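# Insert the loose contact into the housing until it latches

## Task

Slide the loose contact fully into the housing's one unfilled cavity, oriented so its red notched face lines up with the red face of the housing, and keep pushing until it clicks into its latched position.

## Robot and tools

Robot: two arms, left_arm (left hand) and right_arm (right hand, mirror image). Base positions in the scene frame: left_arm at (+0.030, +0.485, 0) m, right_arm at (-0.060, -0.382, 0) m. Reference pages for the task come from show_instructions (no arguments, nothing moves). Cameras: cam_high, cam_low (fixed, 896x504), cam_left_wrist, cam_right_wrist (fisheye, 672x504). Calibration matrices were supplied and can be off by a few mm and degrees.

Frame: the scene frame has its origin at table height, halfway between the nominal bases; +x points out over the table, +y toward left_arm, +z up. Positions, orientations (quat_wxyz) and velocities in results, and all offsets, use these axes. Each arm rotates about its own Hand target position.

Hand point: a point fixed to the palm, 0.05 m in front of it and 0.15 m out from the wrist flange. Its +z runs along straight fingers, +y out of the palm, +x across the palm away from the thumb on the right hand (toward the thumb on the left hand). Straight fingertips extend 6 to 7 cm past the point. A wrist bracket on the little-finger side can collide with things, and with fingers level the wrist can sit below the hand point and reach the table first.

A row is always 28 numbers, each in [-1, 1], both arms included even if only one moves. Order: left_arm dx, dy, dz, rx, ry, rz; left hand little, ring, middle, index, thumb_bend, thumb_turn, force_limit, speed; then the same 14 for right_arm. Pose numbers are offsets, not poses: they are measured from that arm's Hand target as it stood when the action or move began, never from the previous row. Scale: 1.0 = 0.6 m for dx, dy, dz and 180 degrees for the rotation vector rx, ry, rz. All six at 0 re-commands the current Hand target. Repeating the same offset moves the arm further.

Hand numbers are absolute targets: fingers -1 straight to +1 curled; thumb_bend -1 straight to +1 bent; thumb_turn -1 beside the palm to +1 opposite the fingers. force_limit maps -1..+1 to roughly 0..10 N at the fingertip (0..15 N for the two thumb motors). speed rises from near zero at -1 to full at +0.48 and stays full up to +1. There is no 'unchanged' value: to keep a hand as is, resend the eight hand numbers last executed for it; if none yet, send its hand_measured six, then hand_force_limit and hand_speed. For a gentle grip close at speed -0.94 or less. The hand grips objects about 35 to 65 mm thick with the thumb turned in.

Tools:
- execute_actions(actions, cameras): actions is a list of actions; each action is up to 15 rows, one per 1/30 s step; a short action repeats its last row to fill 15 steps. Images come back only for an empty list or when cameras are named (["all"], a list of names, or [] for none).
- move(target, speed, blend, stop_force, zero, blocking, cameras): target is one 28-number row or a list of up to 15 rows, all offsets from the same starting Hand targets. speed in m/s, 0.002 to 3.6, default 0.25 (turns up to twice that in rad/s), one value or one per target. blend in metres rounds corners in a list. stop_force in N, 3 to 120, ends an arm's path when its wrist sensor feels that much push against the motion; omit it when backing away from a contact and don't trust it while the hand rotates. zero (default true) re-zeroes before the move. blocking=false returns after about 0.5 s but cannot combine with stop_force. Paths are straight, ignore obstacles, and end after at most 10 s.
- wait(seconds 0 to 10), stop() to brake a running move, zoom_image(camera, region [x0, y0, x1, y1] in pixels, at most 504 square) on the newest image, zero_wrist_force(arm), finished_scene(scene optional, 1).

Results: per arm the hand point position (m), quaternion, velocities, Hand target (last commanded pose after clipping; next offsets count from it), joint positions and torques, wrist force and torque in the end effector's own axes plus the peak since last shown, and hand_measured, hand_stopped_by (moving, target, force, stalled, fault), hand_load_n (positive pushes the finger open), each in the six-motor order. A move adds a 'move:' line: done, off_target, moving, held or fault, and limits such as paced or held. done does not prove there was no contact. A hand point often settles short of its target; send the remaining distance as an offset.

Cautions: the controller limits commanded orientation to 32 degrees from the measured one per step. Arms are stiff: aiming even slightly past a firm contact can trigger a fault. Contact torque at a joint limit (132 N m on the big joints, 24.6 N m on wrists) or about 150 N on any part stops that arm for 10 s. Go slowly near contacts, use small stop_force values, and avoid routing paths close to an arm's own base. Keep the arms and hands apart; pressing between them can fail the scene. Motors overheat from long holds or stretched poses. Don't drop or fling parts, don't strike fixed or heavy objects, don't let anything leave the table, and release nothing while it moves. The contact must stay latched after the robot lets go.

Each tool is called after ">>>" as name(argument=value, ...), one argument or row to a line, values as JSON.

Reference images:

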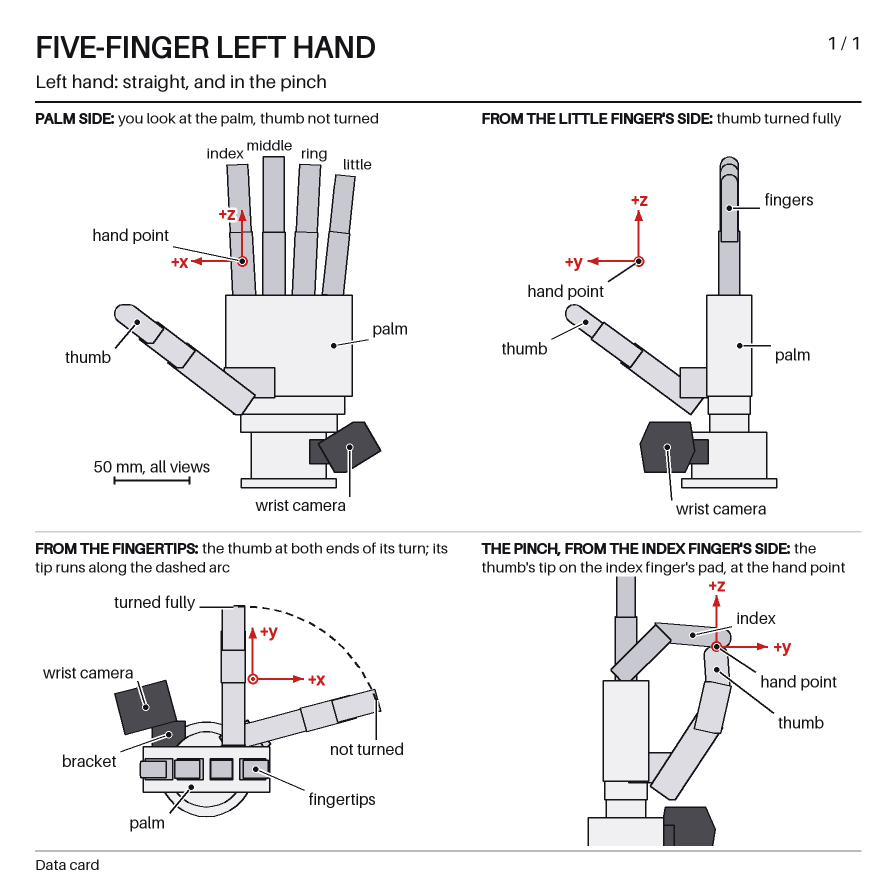

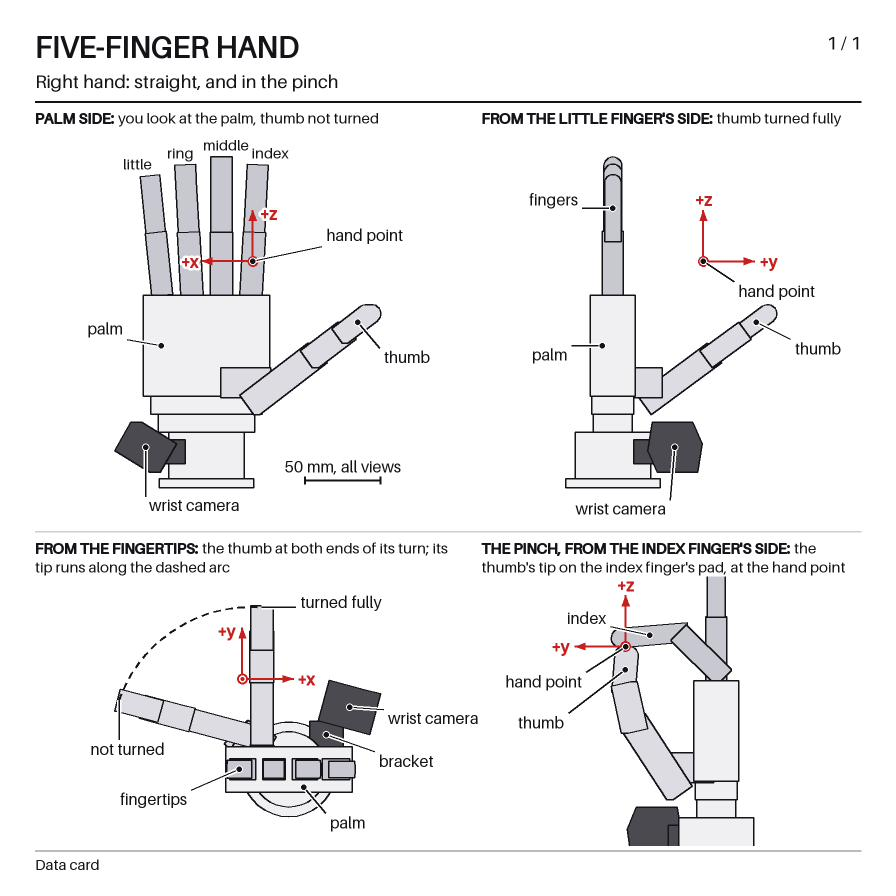

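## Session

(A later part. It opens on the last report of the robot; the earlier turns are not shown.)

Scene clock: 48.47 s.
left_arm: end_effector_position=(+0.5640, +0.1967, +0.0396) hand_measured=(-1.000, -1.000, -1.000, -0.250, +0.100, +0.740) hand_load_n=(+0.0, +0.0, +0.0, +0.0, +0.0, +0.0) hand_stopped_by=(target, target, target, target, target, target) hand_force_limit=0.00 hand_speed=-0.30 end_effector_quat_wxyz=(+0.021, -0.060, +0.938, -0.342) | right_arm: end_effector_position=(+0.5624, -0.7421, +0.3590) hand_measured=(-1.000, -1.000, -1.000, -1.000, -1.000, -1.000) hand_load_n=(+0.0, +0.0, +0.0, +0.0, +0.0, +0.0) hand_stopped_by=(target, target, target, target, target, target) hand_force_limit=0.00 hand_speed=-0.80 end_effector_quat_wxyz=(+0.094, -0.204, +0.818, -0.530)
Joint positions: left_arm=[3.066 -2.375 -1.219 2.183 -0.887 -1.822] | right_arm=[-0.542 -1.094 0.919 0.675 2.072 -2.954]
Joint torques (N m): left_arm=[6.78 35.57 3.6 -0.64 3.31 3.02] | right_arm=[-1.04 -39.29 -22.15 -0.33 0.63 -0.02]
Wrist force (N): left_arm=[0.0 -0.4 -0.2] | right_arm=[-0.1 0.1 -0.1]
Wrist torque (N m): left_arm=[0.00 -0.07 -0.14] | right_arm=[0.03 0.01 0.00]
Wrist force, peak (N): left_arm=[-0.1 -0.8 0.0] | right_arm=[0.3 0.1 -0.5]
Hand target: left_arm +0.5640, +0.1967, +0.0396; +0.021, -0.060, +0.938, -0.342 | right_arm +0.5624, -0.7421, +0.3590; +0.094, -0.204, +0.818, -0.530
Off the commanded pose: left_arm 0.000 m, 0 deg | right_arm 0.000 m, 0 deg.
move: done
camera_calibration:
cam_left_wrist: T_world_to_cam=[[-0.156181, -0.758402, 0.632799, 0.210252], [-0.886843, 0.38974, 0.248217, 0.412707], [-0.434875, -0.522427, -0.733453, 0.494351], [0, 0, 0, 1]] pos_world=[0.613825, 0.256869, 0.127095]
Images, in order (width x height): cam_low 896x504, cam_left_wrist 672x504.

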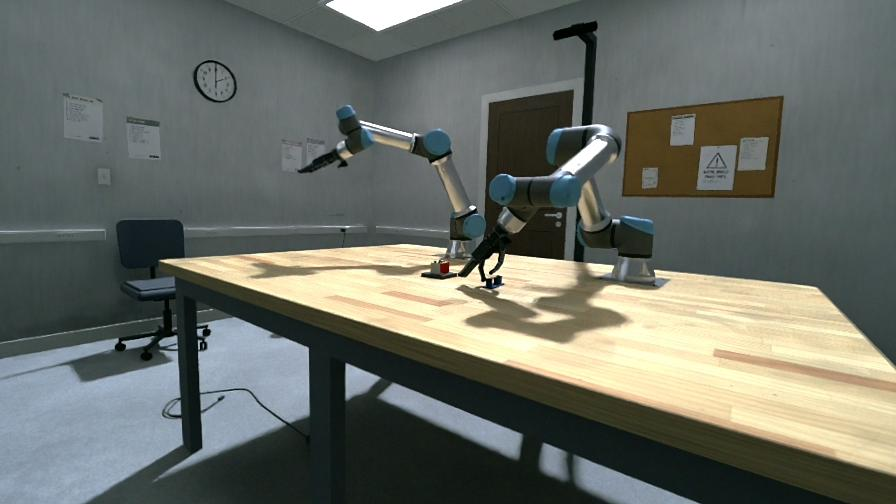

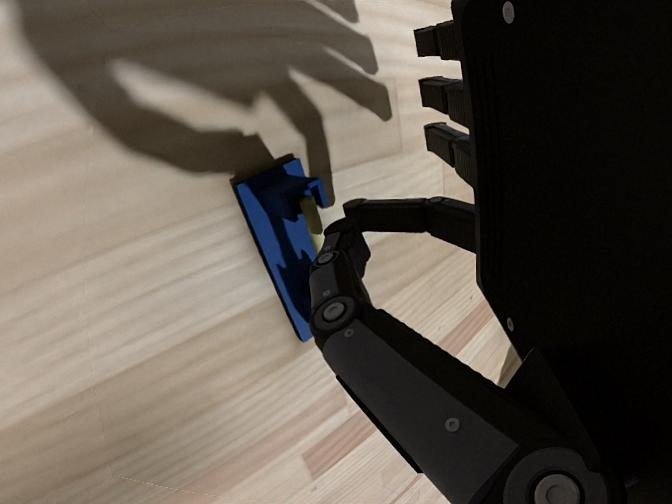

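>>> move(
  target=[-0.0027, 0.0215, -0.0117, 0,0,0, -1, -1, -1, -0.25, 0.1, 0.74, 0, -0.3, 0,0,0,0,0,0, -1,-1,-1,-1,-1,-1, 0, -0.8],
  speed=0.03,
  stop_force=3,
  cameras=["cam_left_wrist", "cam_low"],
)

>>> zoom_image(
  camera="cam_left_wrist",
  region=[240, 170, 400, 330],
)

>>> zoom_image(
  camera="cam_low",
  region=[470, 255, 510, 295],
)

Scene clock: 50.70 s.
left_arm: end_effector_position=(+0.5623, +0.2096, +0.0326) hand_measured=(-1.000, -1.000, -1.000, -0.250, +0.100, +0.740) hand_load_n=(+0.0, +0.0, +0.0, +0.0, +0.0, +0.0) hand_stopped_by=(target, target, target, target, target, target) hand_force_limit=0.00 hand_speed=-0.30 end_effector_quat_wxyz=(+0.021, -0.060, +0.938, -0.342) | right_arm: end_effector_position=(+0.5624, -0.7421, +0.3590) hand_measured=(-1.000, -1.000, -1.000, -1.000, -1.000, -1.000) hand_load_n=(+0.0, +0.0, +0.0, +0.0, +0.0, +0.0) hand_stopped_by=(target, target, target, target, target, target) hand_force_limit=0.00 hand_speed=-0.80 end_effector_quat_wxyz=(+0.094, -0.204, +0.818, -0.530)
Joint positions: left_arm=[3.089 -2.374 -1.247 2.191 -0.884 -1.793] | right_arm=[-0.542 -1.094 0.919 0.675 2.072 -2.954]
Joint torques (N m): left_arm=[7.45 64.3 2.95 -0.66 3.24 2.71] | right_arm=[-1.1 -39.65 -22.33 -0.39 0.59 0.08]
Wrist force (N): left_arm=[0.0 -0.5 -0.1] | right_arm=[0.0 0.5 -0.3]
Wrist torque (N m): left_arm=[-0.02 -0.06 -0.13] | right_arm=[0.10 0.01 0.01]
Wrist force, peak (N): left_arm=[0.2 -0.7 0.1] | right_arm=[0.0 0.5 -0.3]
Hand target: left_arm +0.5623, +0.2096, +0.0326; +0.021, -0.060, +0.938, -0.342 | right_arm +0.5624, -0.7421, +0.3590; +0.094, -0.204, +0.818, -0.530
Off the commanded pose: left_arm 0.000 m, 0 deg | right_arm 0.000 m, 0 deg.
move: done
camera_calibration:
cam_left_wrist: T_world_to_cam=[[-0.156181, -0.758402, 0.632799, 0.224215], [-0.886843, 0.38974, 0.248217, 0.407998], [-0.434875, -0.522427, -0.733453, 0.49526], [0, 0, 0, 1]] pos_world=[0.612225, 0.269769, 0.120095]
Images, in order (width x height): cam_low 896x504, cam_left_wrist 672x504.

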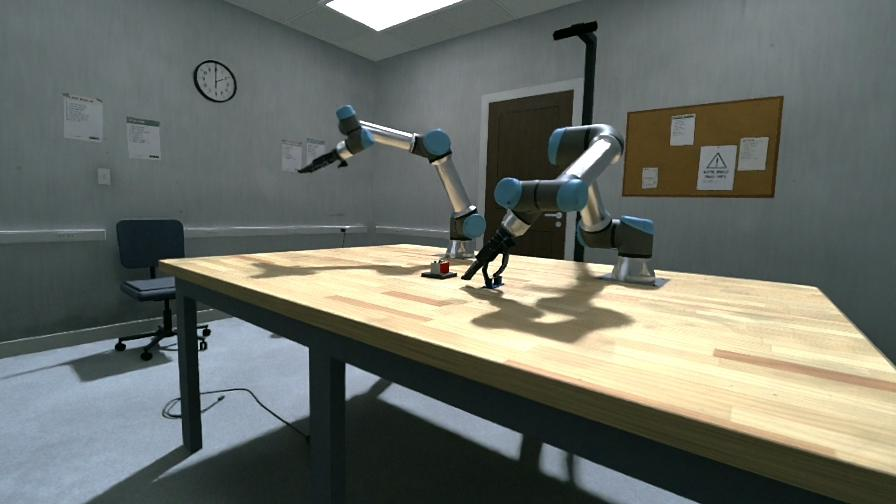

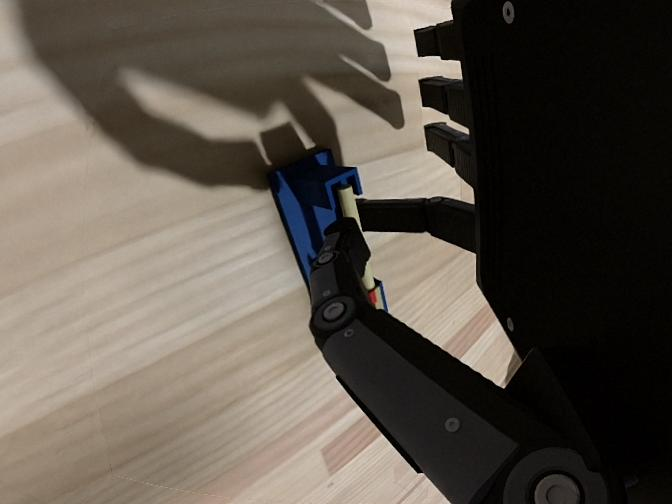

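Scaled by 3.150 from the camera's 672x504 image, which has a finer 960x720 frame.

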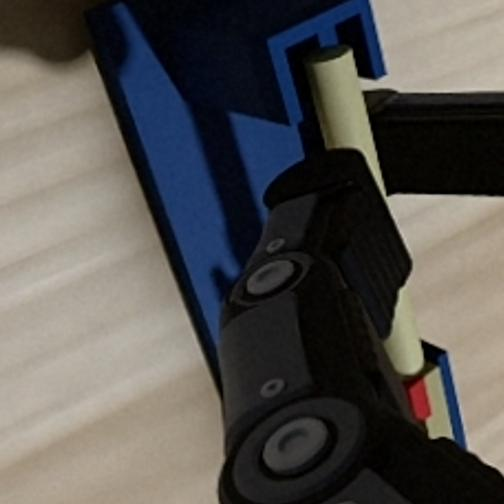

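Scaled by 12.600 from the camera's 896x504 image, which has a finer 1280x720 frame.

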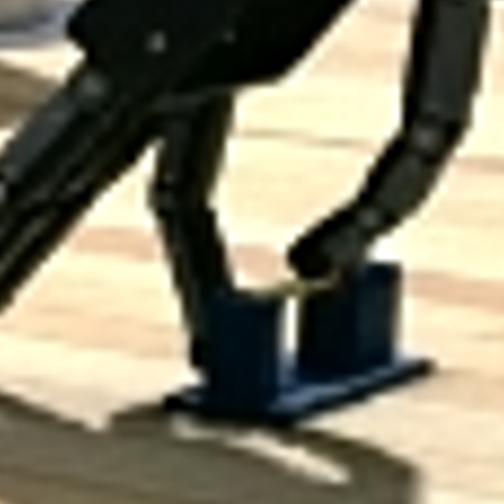

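>>> move(
  target=[0,0,0, 0,0,0, -1, -1, -1, 0.5, 0.1, 0.74, -0.2, -0.9, 0,0,0,0,0,0, -1,-1,-1,-1,-1,-1, 0, -0.8],
  cameras=["cam_left_wrist", "cam_low"],
)

>>> zoom_image(
  camera="cam_left_wrist",
  region=[240, 170, 400, 330],
)

>>> zoom_image(
  camera="cam_low",
  region=[470, 255, 510, 295],
)

Scene clock: 52.70 s.
left_arm: end_effector_position=(+0.5623, +0.2096, +0.0326) hand_measured=(-1.000, -1.000, -1.000, +0.074, +0.100, +0.740) hand_load_n=(+0.0, +0.0, +0.0, +4.5, +2.0, +0.0) hand_stopped_by=(target, target, target, force, target, target) hand_force_limit=-0.20 hand_speed=-0.90 end_effector_quat_wxyz=(+0.021, -0.060, +0.938, -0.342) | right_arm: end_effector_position=(+0.5624, -0.7421, +0.3590) hand_measured=(-1.000, -1.000, -1.000, -1.000, -1.000, -1.000) hand_load_n=(+0.0, -0.5, +0.0, +0.0, +0.0, -0.5) hand_stopped_by=(target, target, target, target, target, target) hand_force_limit=0.00 hand_speed=-0.80 end_effector_quat_wxyz=(+0.094, -0.204, +0.818, -0.530)
Joint positions: left_arm=[3.089 -2.374 -1.247 2.191 -0.884 -1.793] | right_arm=[-0.542 -1.094 0.919 0.675 2.072 -2.954]
Joint torques (N m): left_arm=[6.36 62.89 4.65 -1.06 2.09 2.75] | right_arm=[-1 -40.08 -22.55 -0.38 0.63 -0.05]
Wrist force (N): left_arm=[-0.2 -1.7 1.8] | right_arm=[0.0 0.3 0.1]
Wrist torque (N m): left_arm=[-0.07 -0.14 -0.14] | right_arm=[0.03 -0.01 0.01]
Wrist force, peak (N): left_arm=[-0.5 -1.8 1.7] | right_arm=[0.1 0.4 -0.3]
Hand target: left_arm +0.5623, +0.2096, +0.0326; +0.021, -0.060, +0.938, -0.342 | right_arm +0.5624, -0.7421, +0.3590; +0.094, -0.204, +0.818, -0.530
Off the commanded pose: left_arm 0.000 m, 0 deg | right_arm 0.000 m, 0 deg.
move: done
camera_calibration:
cam_left_wrist: T_world_to_cam=[[-0.156236, -0.758378, 0.632814, 0.224241], [-0.886833, 0.389787, 0.248179, 0.407984], [-0.434877, -0.522426, -0.733453, 0.495261], [0, 0, 0, 1]] pos_world=[0.612225, 0.269769, 0.120095]
Images, in order (width x height): cam_low 896x504, cam_left_wrist 672x504.

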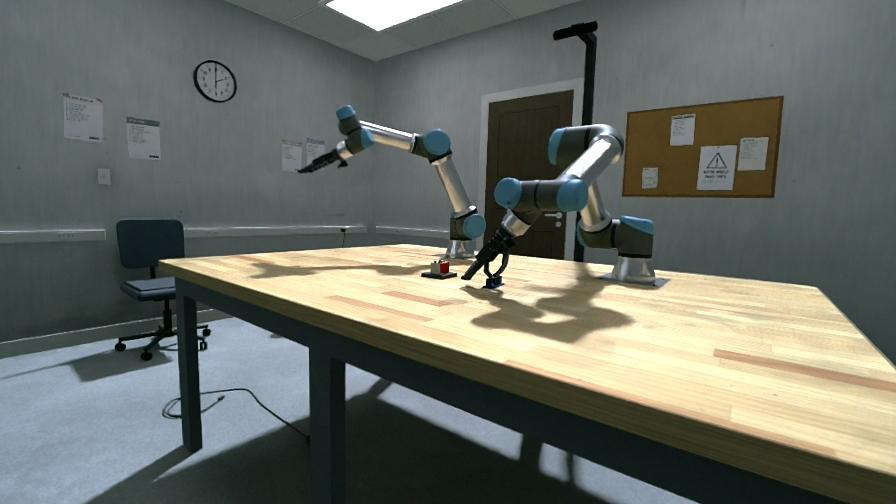

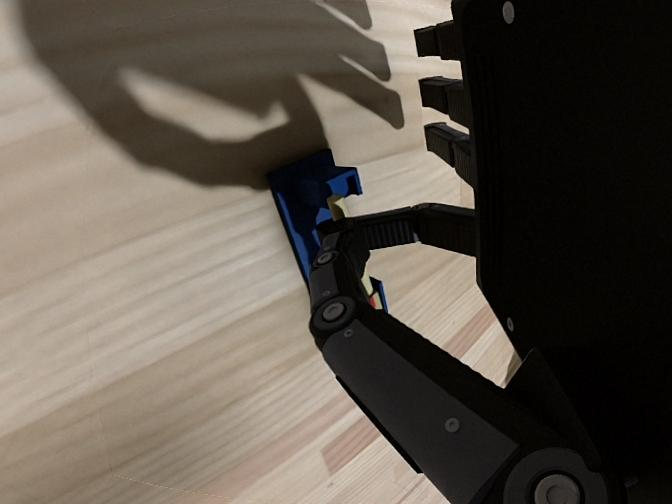

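Scaled by 3.150 from the camera's 672x504 image, which has a finer 960x720 frame.

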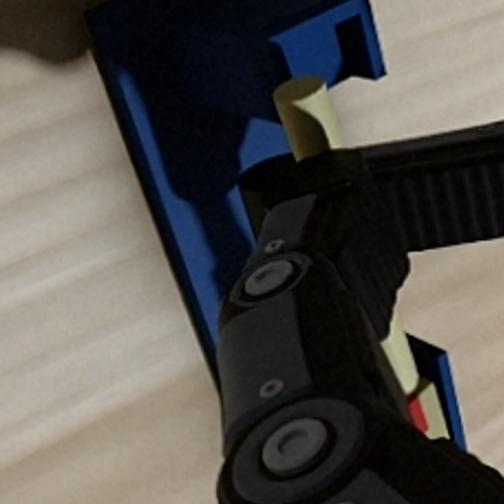

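Scaled by 12.600 from the camera's 896x504 image, which has a finer 1280x720 frame.

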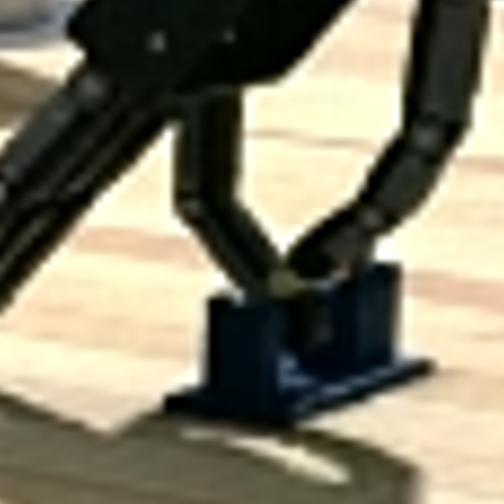

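>>> move(
  target=[0,0,0.04, 0,0,0, -1, -1, -1, 0.5, 0.1, 0.74, -0.2, -0.9, 0,0,0,0,0,0, -1,-1,-1,-1,-1,-1, 0, -0.8],
  speed=0.04,
  cameras=["cam_left_wrist", "cam_low"],
)

>>> zoom_image(
  camera="cam_left_wrist",
  region=[240, 170, 400, 330],
)

>>> zoom_image(
  camera="cam_low",
  region=[470, 245, 510, 295],
)

Scene clock: 54.50 s.
left_arm: end_effector_position=(+0.5623, +0.2096, +0.0565) hand_measured=(-1.000, -1.000, -1.000, +0.074, +0.100, +0.740) hand_load_n=(+0.0, +0.0, +0.0, +0.0, +0.0, +0.0) hand_stopped_by=(target, target, target, force, target, target) hand_force_limit=-0.20 hand_speed=-0.90 end_effector_quat_wxyz=(+0.021, -0.060, +0.938, -0.342) | right_arm: end_effector_position=(+0.5624, -0.7421, +0.3590) hand_measured=(-1.000, -1.000, -1.000, -1.000, -1.000, -1.000) hand_load_n=(+0.0, +0.0, -0.5, +0.0, +0.0, +0.0) hand_stopped_by=(target, target, target, target, target, target) hand_force_limit=0.00 hand_speed=-0.80 end_effector_quat_wxyz=(+0.094, -0.204, +0.818, -0.530)
Joint positions: left_arm=[3.089 -2.348 -1.228 2.146 -0.884 -1.793] | right_arm=[-0.542 -1.094 0.919 0.675 2.072 -2.954]
Joint torques (N m): left_arm=[3.08 62.15 30.65 -4 -0.18 -1.56] | right_arm=[-0.77 -39.88 -22.55 -0.4 0.63 0.09]
Wrist force (N): left_arm=[-0.1 -0.7 0.0] | right_arm=[0.1 0.1 0.0]
Wrist torque (N m): left_arm=[-0.05 -0.04 -0.13] | right_arm=[0.02 -0.01 0.00]
Wrist force, peak (N): left_arm=[-0.8 -1.5 2.0] | right_arm=[0.2 0.4 -0.1]
Hand target: left_arm +0.5623, +0.2096, +0.0566; +0.021, -0.060, +0.938, -0.342 | right_arm +0.5624, -0.7421, +0.3590; +0.094, -0.204, +0.818, -0.530
Off the commanded pose: left_arm 0.000 m, 0 deg | right_arm 0.000 m, 0 deg.
move: done
camera_calibration:
cam_left_wrist: T_world_to_cam=[[-0.156236, -0.758378, 0.632814, 0.209116], [-0.886833, 0.389787, 0.248179, 0.402052], [-0.434877, -0.522426, -0.733453, 0.51279], [0, 0, 0, 1]] pos_world=[0.612225, 0.269769, 0.143995]
Images, in order (width x height): cam_low 896x504, cam_left_wrist 672x504.

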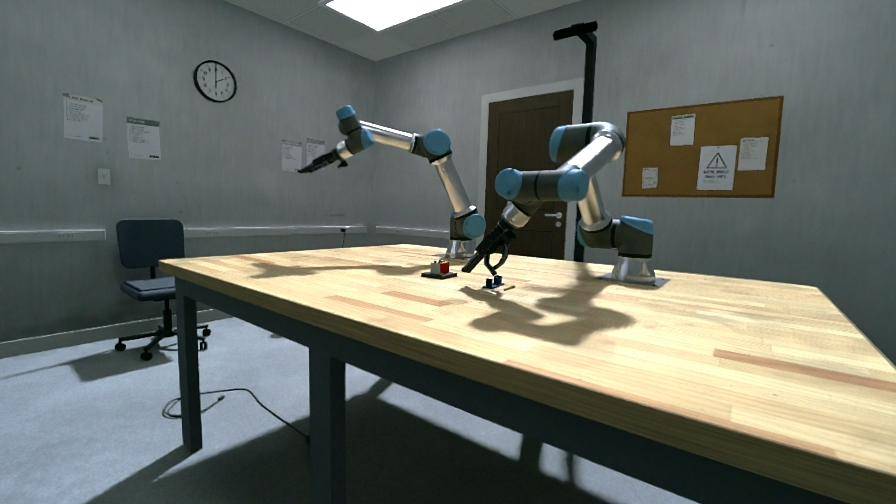

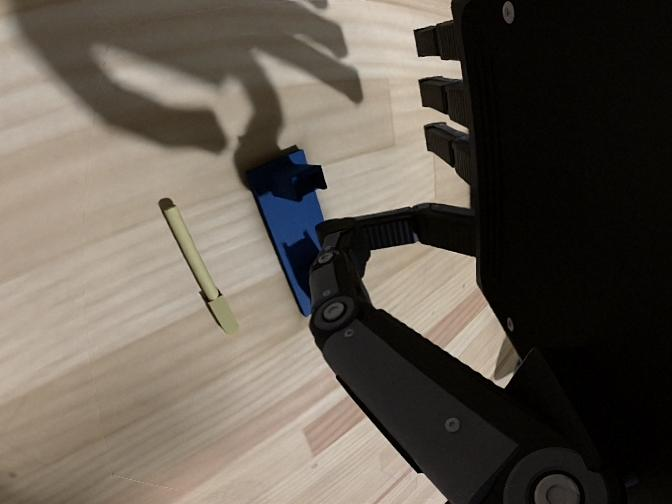

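Scaled by 3.150 from the camera's 672x504 image, which has a finer 960x720 frame.

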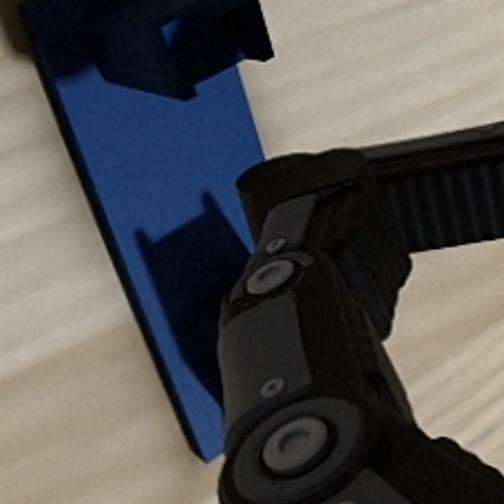

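Scaled by 10.080 from the camera's 896x504 image, which has a finer 1280x720 frame.

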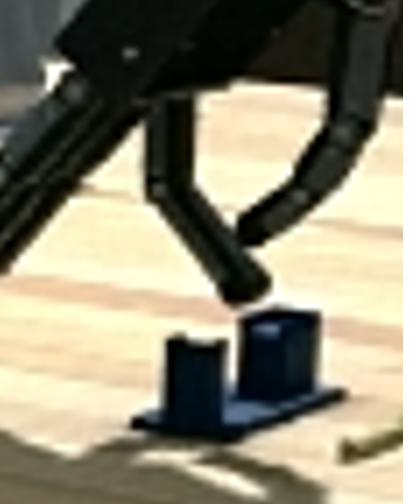

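>>> zoom_image(
  camera="cam_left_wrist",
  region=[140, 180, 260, 350],
)

>>> zoom_image(
  camera="cam_low",
  region=[480, 270, 530, 300],
)

Scaled by 2.965 from the camera's 672x504 image, which has a finer 960x720 frame.

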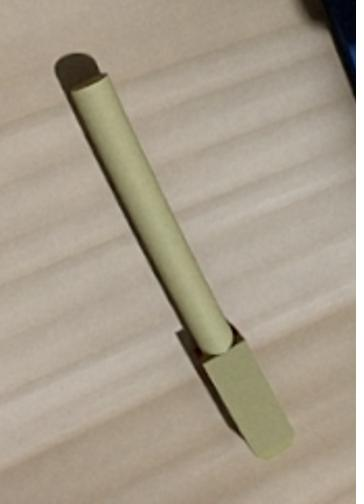

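Scaled by 10.080 from the camera's 896x504 image, which has a finer 1280x720 frame.

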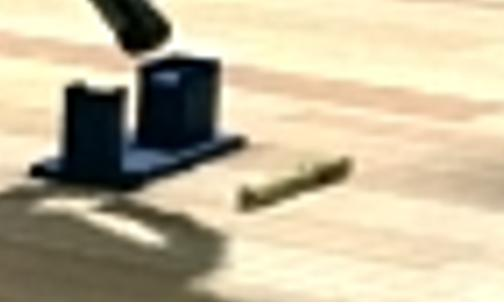

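>>> move(
  target=[
    [0,0,0.1, 0,0,0, -1, -1, -1, 0, 0.1, 0.74, -0.2, -0.5, 0,0,0,0,0,0, -1,-1,-1,-1,-1,-1, 0, -0.8],
    [-0.001,0.0685,0.0723, -0.1932, -0.0213, -0.0111, -1, -1, -1, 0, 0.1, 0.74, -0.2, -0.5, 0,0,0,0,0,0, -1,-1,-1,-1,-1,-1, 0, -0.8],
  ],
  speed=0.25,
  blend=[0.02, 0],
)

>>> move(
  target=[0,0,0, 0,0,0, 1, 1, 1, 0, -0.2, 0.7, -0.2, -0.2, 0,0,0,0,0,0, -1,-1,-1,-1,-1,-1, 0, -0.8],
  cameras=["cam_left_wrist", "cam_low"],
)

>>> zoom_image(
  camera="cam_left_wrist",
  region=[180, 120, 480, 345],
)

>>> zoom_image(
  camera="cam_low",
  region=[450, 210, 570, 300],
)

Scene clock: 68.30 s.
left_arm: end_effector_position=(+0.5617, +0.2507, +0.1000) hand_measured=(-1.000, -1.000, -1.000, +0.000, +0.100, +0.740) hand_load_n=(+0.0, +0.0, -0.5, +0.0, +0.0, +0.0) hand_stopped_by=(target, target, target, target, target, target) hand_force_limit=-0.20 hand_speed=-0.50 end_effector_quat_wxyz=(+0.027, -0.037, +0.792, -0.608) | right_arm: end_effector_position=(+0.5624, -0.7421, +0.3590) hand_measured=(-1.000, -1.000, -1.000, -1.000, -1.000, -1.000) hand_load_n=(+0.0, +0.0, +0.0, +0.0, +0.0, +0.0) hand_stopped_by=(target, target, target, target, target, target) hand_force_limit=0.00 hand_speed=-0.80 end_effector_quat_wxyz=(+0.094, -0.204, +0.818, -0.530)
Joint positions: left_arm=[3.369 -2.434 -1.445 1.809 -0.299 -1.053] | right_arm=[-0.542 -1.094 0.919 0.675 2.072 -2.954]
Joint torques (N m): left_arm=[7.65 34.22 0.28 -4.13 3.46 2.83] | right_arm=[-0.88 -39.92 -22.41 -0.47 0.63 -0.01]
Wrist force (N): left_arm=[-0.1 -0.3 0.3] | right_arm=[0.1 0.2 0.2]
Wrist torque (N m): left_arm=[-0.05 0.03 -0.10] | right_arm=[0.02 -0.01 0.01]
Wrist force, peak (N): left_arm=[0.1 -1.5 -0.7] | right_arm=[0.2 0.6 0.2]
Hand target: left_arm +0.5617, +0.2507, +0.1000; +0.027, -0.037, +0.792, -0.608 | right_arm +0.5624, -0.7421, +0.3590; +0.094, -0.204, +0.818, -0.530
Off the commanded pose: left_arm 0.000 m, 0 deg | right_arm 0.000 m, 0 deg.
move: done

Scene clock: 69.50 s.
left_arm: end_effector_position=(+0.5617, +0.2507, +0.1000) hand_measured=(+1.000, +1.000, +1.000, +0.000, -0.200, +0.700) hand_load_n=(+0.5, +0.0, +0.0, +0.0, +0.0, +0.0) hand_stopped_by=(target, target, target, target, target, target) hand_force_limit=-0.20 hand_speed=-0.20 end_effector_quat_wxyz=(+0.027, -0.037, +0.792, -0.608) | right_arm: end_effector_position=(+0.5624, -0.7421, +0.3590) hand_measured=(-1.000, -1.000, -1.000, -1.000, -1.000, -1.000) hand_load_n=(+0.0, +0.0, +0.0, +0.0, +0.0, -0.5) hand_stopped_by=(target, target, target, target, target, target) hand_force_limit=0.00 hand_speed=-0.80 end_effector_quat_wxyz=(+0.094, -0.204, +0.818, -0.530)
Joint positions: left_arm=[3.369 -2.434 -1.445 1.809 -0.299 -1.053] | right_arm=[-0.542 -1.094 0.919 0.675 2.072 -2.954]
Joint torques (N m): left_arm=[7.33 34.25 4.06 -3.44 0 2.87] | right_arm=[-1.18 -40.19 -22.23 -0.39 0.68 0]
Wrist force (N): left_arm=[0.1 0.0 0.3] | right_arm=[0.4 0.1 -0.4]
Wrist torque (N m): left_arm=[0.01 0.00 -0.09] | right_arm=[0.03 -0.05 0.02]
Wrist force, peak (N): left_arm=[-0.2 -0.5 0.8] | right_arm=[0.4 0.1 -0.4]
Hand target: left_arm +0.5617, +0.2507, +0.1000; +0.027, -0.037, +0.792, -0.608 | right_arm +0.5624, -0.7421, +0.3590; +0.094, -0.204, +0.818, -0.530
Off the commanded pose: left_arm 0.000 m, 0 deg | right_arm 0.000 m, 0 deg.
move: done
camera_calibration:
cam_left_wrist: T_world_to_cam=[[-0.228728, -0.259331, 0.938313, 0.0976632], [-0.877053, 0.473166, -0.0830213, 0.381437], [-0.422448, -0.841939, -0.335674, 0.599156], [0, 0, 0, 1]] pos_world=[0.60999, 0.349297, 0.14115]
Images, in order (width x height): cam_low 896x504, cam_left_wrist 672x504.

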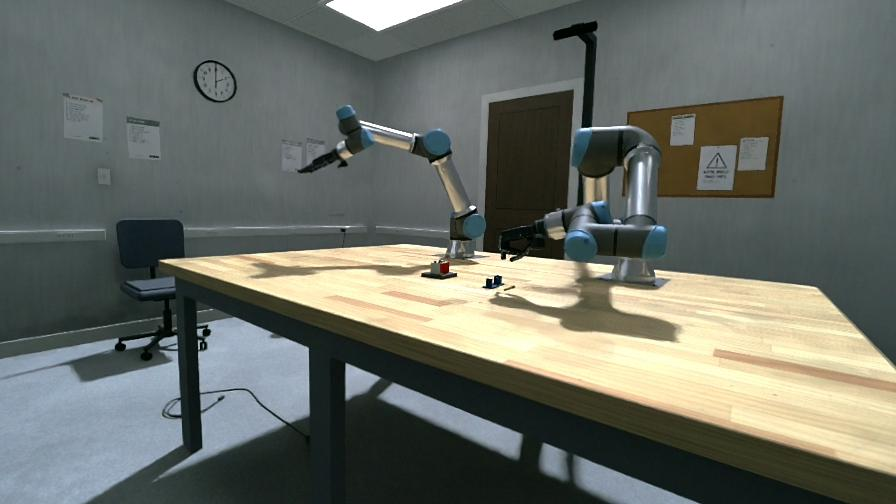

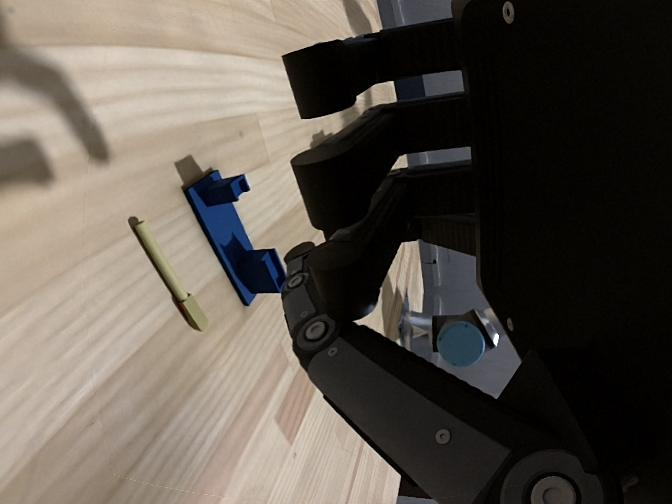

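Scaled by 1.680 from the camera's 672x504 image, which has a finer 960x720 frame.

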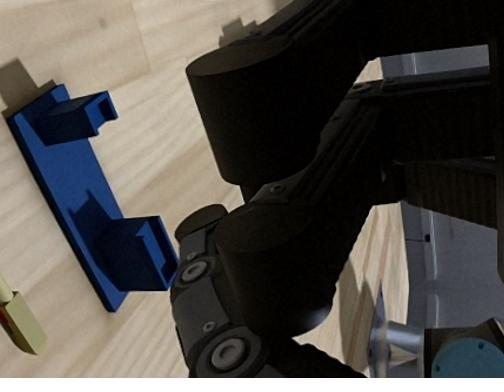

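Scaled by 4.200 from the camera's 896x504 image, which has a finer 1280x720 frame.

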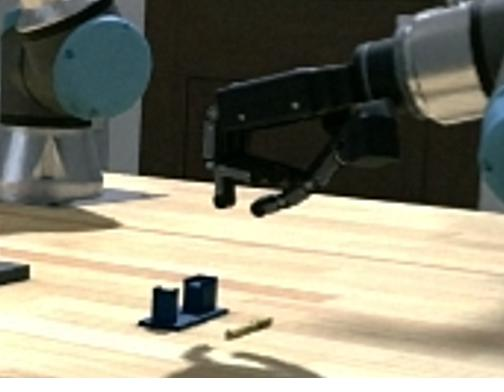

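>>> zoom_image(
  camera="cam_left_wrist",
  region=[110, 200, 230, 350],
)

>>> zoom_image(
  camera="cam_low",
  region=[485, 245, 535, 300],
)

Scaled by 3.360 from the camera's 672x504 image, which has a finer 960x720 frame.

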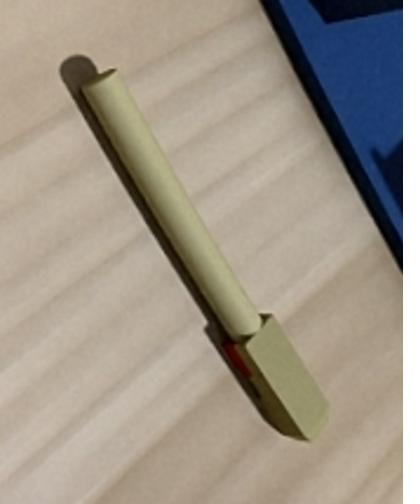

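Scaled by 9.164 from the camera's 896x504 image, which has a finer 1280x720 frame.

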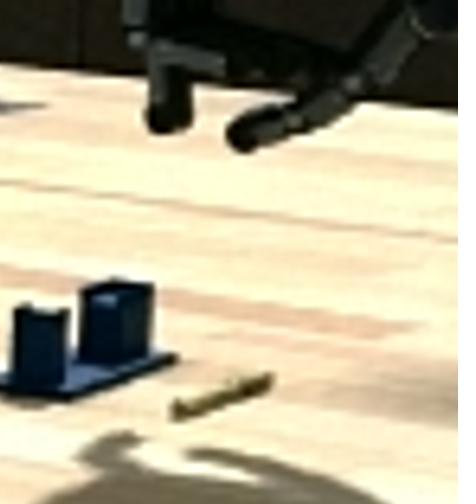

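>>> zoom_image(
  camera="cam_left_wrist",
  region=[165, 285, 215, 340],
)

Scaled by 9.164 from the camera's 672x504 image, which has a finer 960x720 frame.

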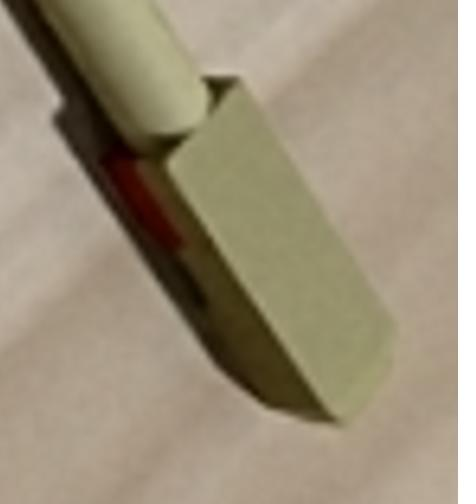

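>>> move(
  target=[-0.002, -0.0085, -0.1167, 0,0,0, 1, 1, 1, 0, -0.2, 0.7, -0.2, -0.2, 0,0,0,0,0,0, -1,-1,-1,-1,-1,-1, 0, -0.8],
  speed=0.1,
  cameras=["cam_left_wrist", "cam_low"],
)

>>> zoom_image(
  camera="cam_left_wrist",
  region=[220, 170, 380, 330],
)

>>> zoom_image(
  camera="cam_low",
  region=[490, 255, 530, 300],
)

Scene clock: 73.10 s.
left_arm: end_effector_position=(+0.5605, +0.2456, +0.0300) hand_measured=(+1.000, +1.000, +1.000, +0.000, -0.200, +0.700) hand_load_n=(+0.0, +0.0, +0.0, +0.0, +0.5, +0.0) hand_stopped_by=(target, target, target, target, target, target) hand_force_limit=-0.20 hand_speed=-0.20 end_effector_quat_wxyz=(+0.027, -0.037, +0.792, -0.608) | right_arm: end_effector_position=(+0.5624, -0.7421, +0.3590) hand_measured=(-1.000, -1.000, -1.000, -1.000, -1.000, -1.000) hand_load_n=(+0.0, +0.0, +0.0, +0.0, +0.0, +0.0) hand_stopped_by=(target, target, target, target, target, target) hand_force_limit=0.00 hand_speed=-0.80 end_effector_quat_wxyz=(+0.094, -0.204, +0.818, -0.530)
Joint positions: left_arm=[3.36 -2.548 -1.436 1.94 -0.294 -1.08] | right_arm=[-0.542 -1.094 0.919 0.675 2.072 -2.954]
Joint torques (N m): left_arm=[-10.57 35.2 24.48 -0.43 3.55 -2.67] | right_arm=[-0.83 -40.37 -22.48 -0.42 0.71 0.04]
Wrist force (N): left_arm=[0.0 -0.3 0.6] | right_arm=[0.0 0.2 0.4]
Wrist torque (N m): left_arm=[-0.05 0.02 0.00] | right_arm=[0.01 -0.01 0.00]
Wrist force, peak (N): left_arm=[0.2 -1.0 0.1] | right_arm=[0.5 0.2 -0.4]
Hand target: left_arm +0.5605, +0.2456, +0.0300; +0.027, -0.037, +0.792, -0.608 | right_arm +0.5624, -0.7421, +0.3590; +0.094, -0.204, +0.818, -0.530
Off the commanded pose: left_arm 0.000 m, 0 deg | right_arm 0.000 m, 0 deg.
move: done
camera_calibration:
cam_left_wrist: T_world_to_cam=[[-0.228728, -0.259331, 0.938313, 0.161774], [-0.877053, 0.473166, -0.0830213, 0.376938], [-0.422448, -0.841939, -0.335674, 0.570942], [0, 0, 0, 1]] pos_world=[0.60879, 0.344297, 0.0711497]
Images, in order (width x height): cam_low 896x504, cam_left_wrist 672x504.

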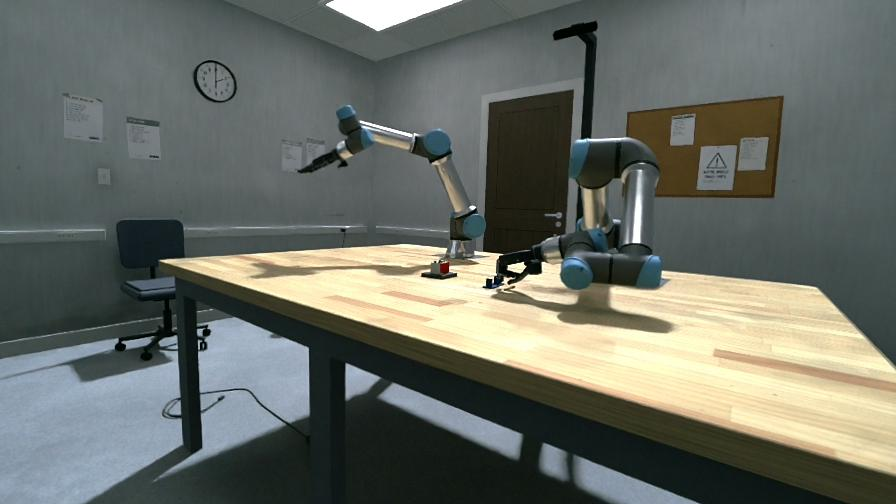

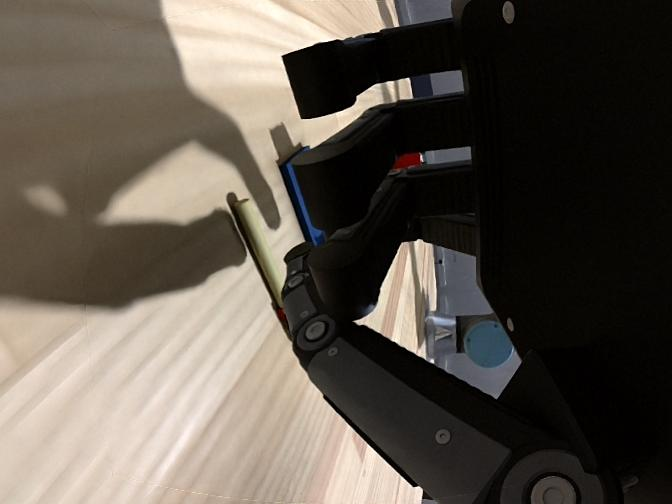

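Scaled by 3.150 from the camera's 672x504 image, which has a finer 960x720 frame.

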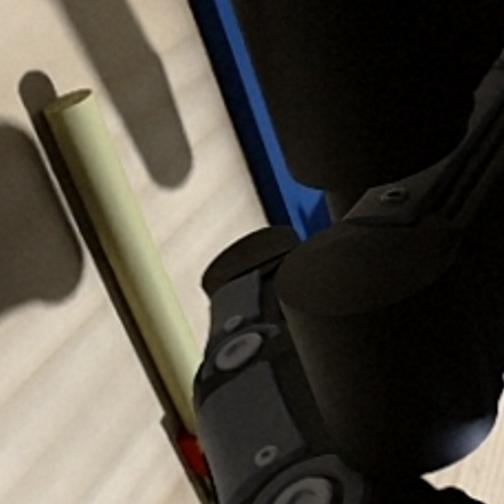

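Scaled by 11.200 from the camera's 896x504 image, which has a finer 1280x720 frame.

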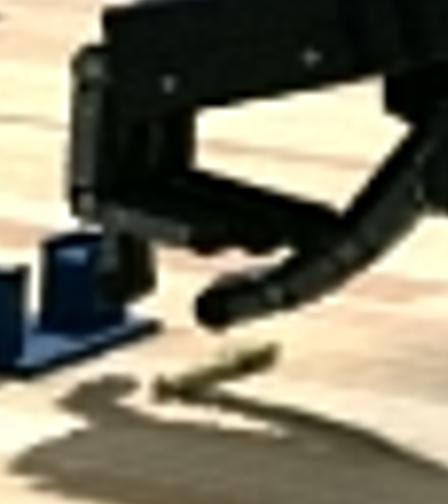

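>>> move(
  target=[0, 0.012, 0, 0,0,0, 1, 1, 1, 0, -0.06, 0.7, -0.2, -0.2, 0,0,0,0,0,0, -1,-1,-1,-1,-1,-1, 0, -0.8],
  speed=0.1,
  cameras=["cam_left_wrist", "cam_low"],
)

>>> zoom_image(
  camera="cam_left_wrist",
  region=[220, 170, 380, 330],
)

>>> zoom_image(
  camera="cam_low",
  region=[490, 255, 530, 300],
)

Scene clock: 75.47 s.
left_arm: end_effector_position=(+0.5605, +0.2528, +0.0300) hand_measured=(+1.000, +1.000, +1.000, +0.000, -0.060, +0.700) hand_load_n=(+0.0, +0.0, +0.0, +0.0, +0.0, +0.0) hand_stopped_by=(target, target, target, target, target, target) hand_force_limit=-0.20 hand_speed=-0.20 end_effector_quat_wxyz=(+0.027, -0.037, +0.792, -0.608) | right_arm: end_effector_position=(+0.5624, -0.7421, +0.3590) hand_measured=(-1.000, -1.000, -1.000, -1.000, -1.000, -1.000) hand_load_n=(+0.0, +0.0, +0.0, +0.0, +0.0, +0.0) hand_stopped_by=(target, target, target, target, target, target) hand_force_limit=0.00 hand_speed=-0.80 end_effector_quat_wxyz=(+0.094, -0.204, +0.818, -0.530)
Joint positions: left_arm=[3.374 -2.551 -1.442 1.911 -0.301 -1.04] | right_arm=[-0.542 -1.094 0.919 0.675 2.072 -2.954]
Joint torques (N m): left_arm=[7.98 36.37 -0.74 -3.98 -0.33 3.2] | right_arm=[-0.98 -40.4 -22.38 -0.43 0.79 0.01]
Wrist force (N): left_arm=[0.2 -0.3 0.5] | right_arm=[0.3 0.0 -0.2]
Wrist torque (N m): left_arm=[-0.06 0.00 -0.08] | right_arm=[0.00 -0.04 0.01]
Wrist force, peak (N): left_arm=[-0.1 -0.2 0.7] | right_arm=[0.2 0.4 -0.3]
Hand target: left_arm +0.5605, +0.2528, +0.0300; +0.027, -0.037, +0.792, -0.608 | right_arm +0.5624, -0.7421, +0.3590; +0.094, -0.204, +0.818, -0.530
Off the commanded pose: left_arm 0.000 m, 0 deg | right_arm 0.000 m, 0 deg.
move: done
camera_calibration:
cam_left_wrist: T_world_to_cam=[[-0.228715, -0.259364, 0.938307, 0.163713], [-0.877096, 0.473085, -0.0830261, 0.373626], [-0.422365, -0.841975, -0.335689, 0.576849], [0, 0, 0, 1]] pos_world=[0.60879, 0.351397, 0.0710498]
Images, in order (width x height): cam_low 896x504, cam_left_wrist 672x504.

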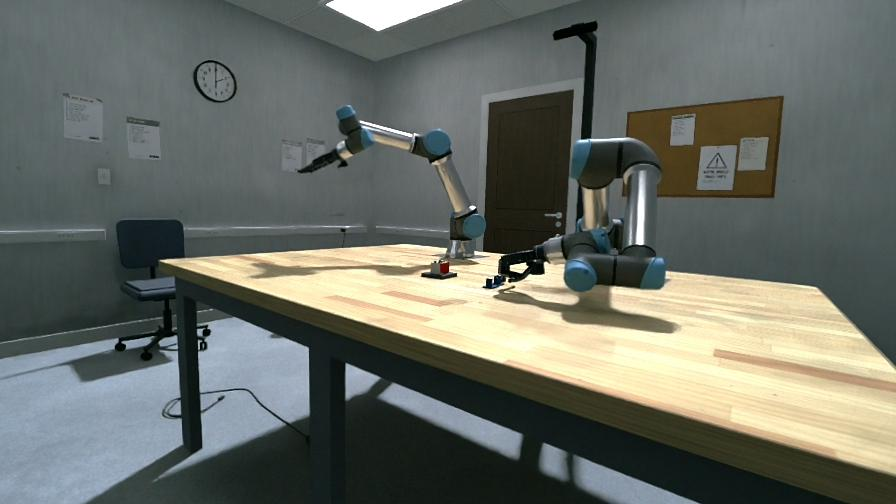

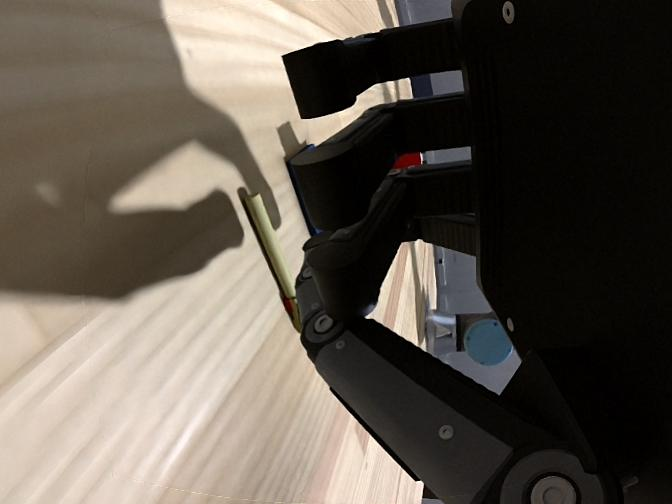

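Scaled by 3.150 from the camera's 672x504 image, which has a finer 960x720 frame.

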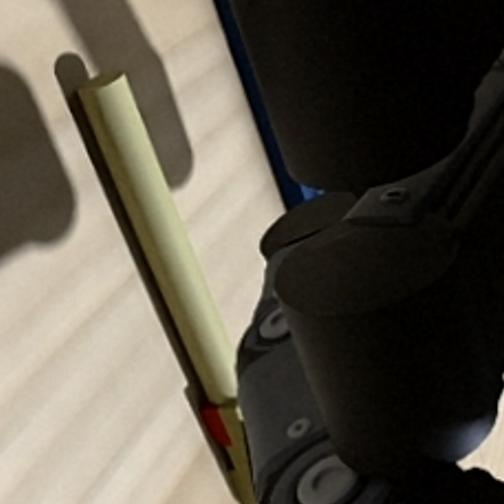

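Scaled by 11.200 from the camera's 896x504 image, which has a finer 1280x720 frame.

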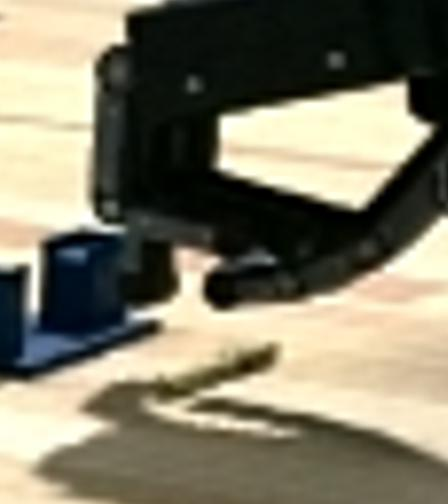

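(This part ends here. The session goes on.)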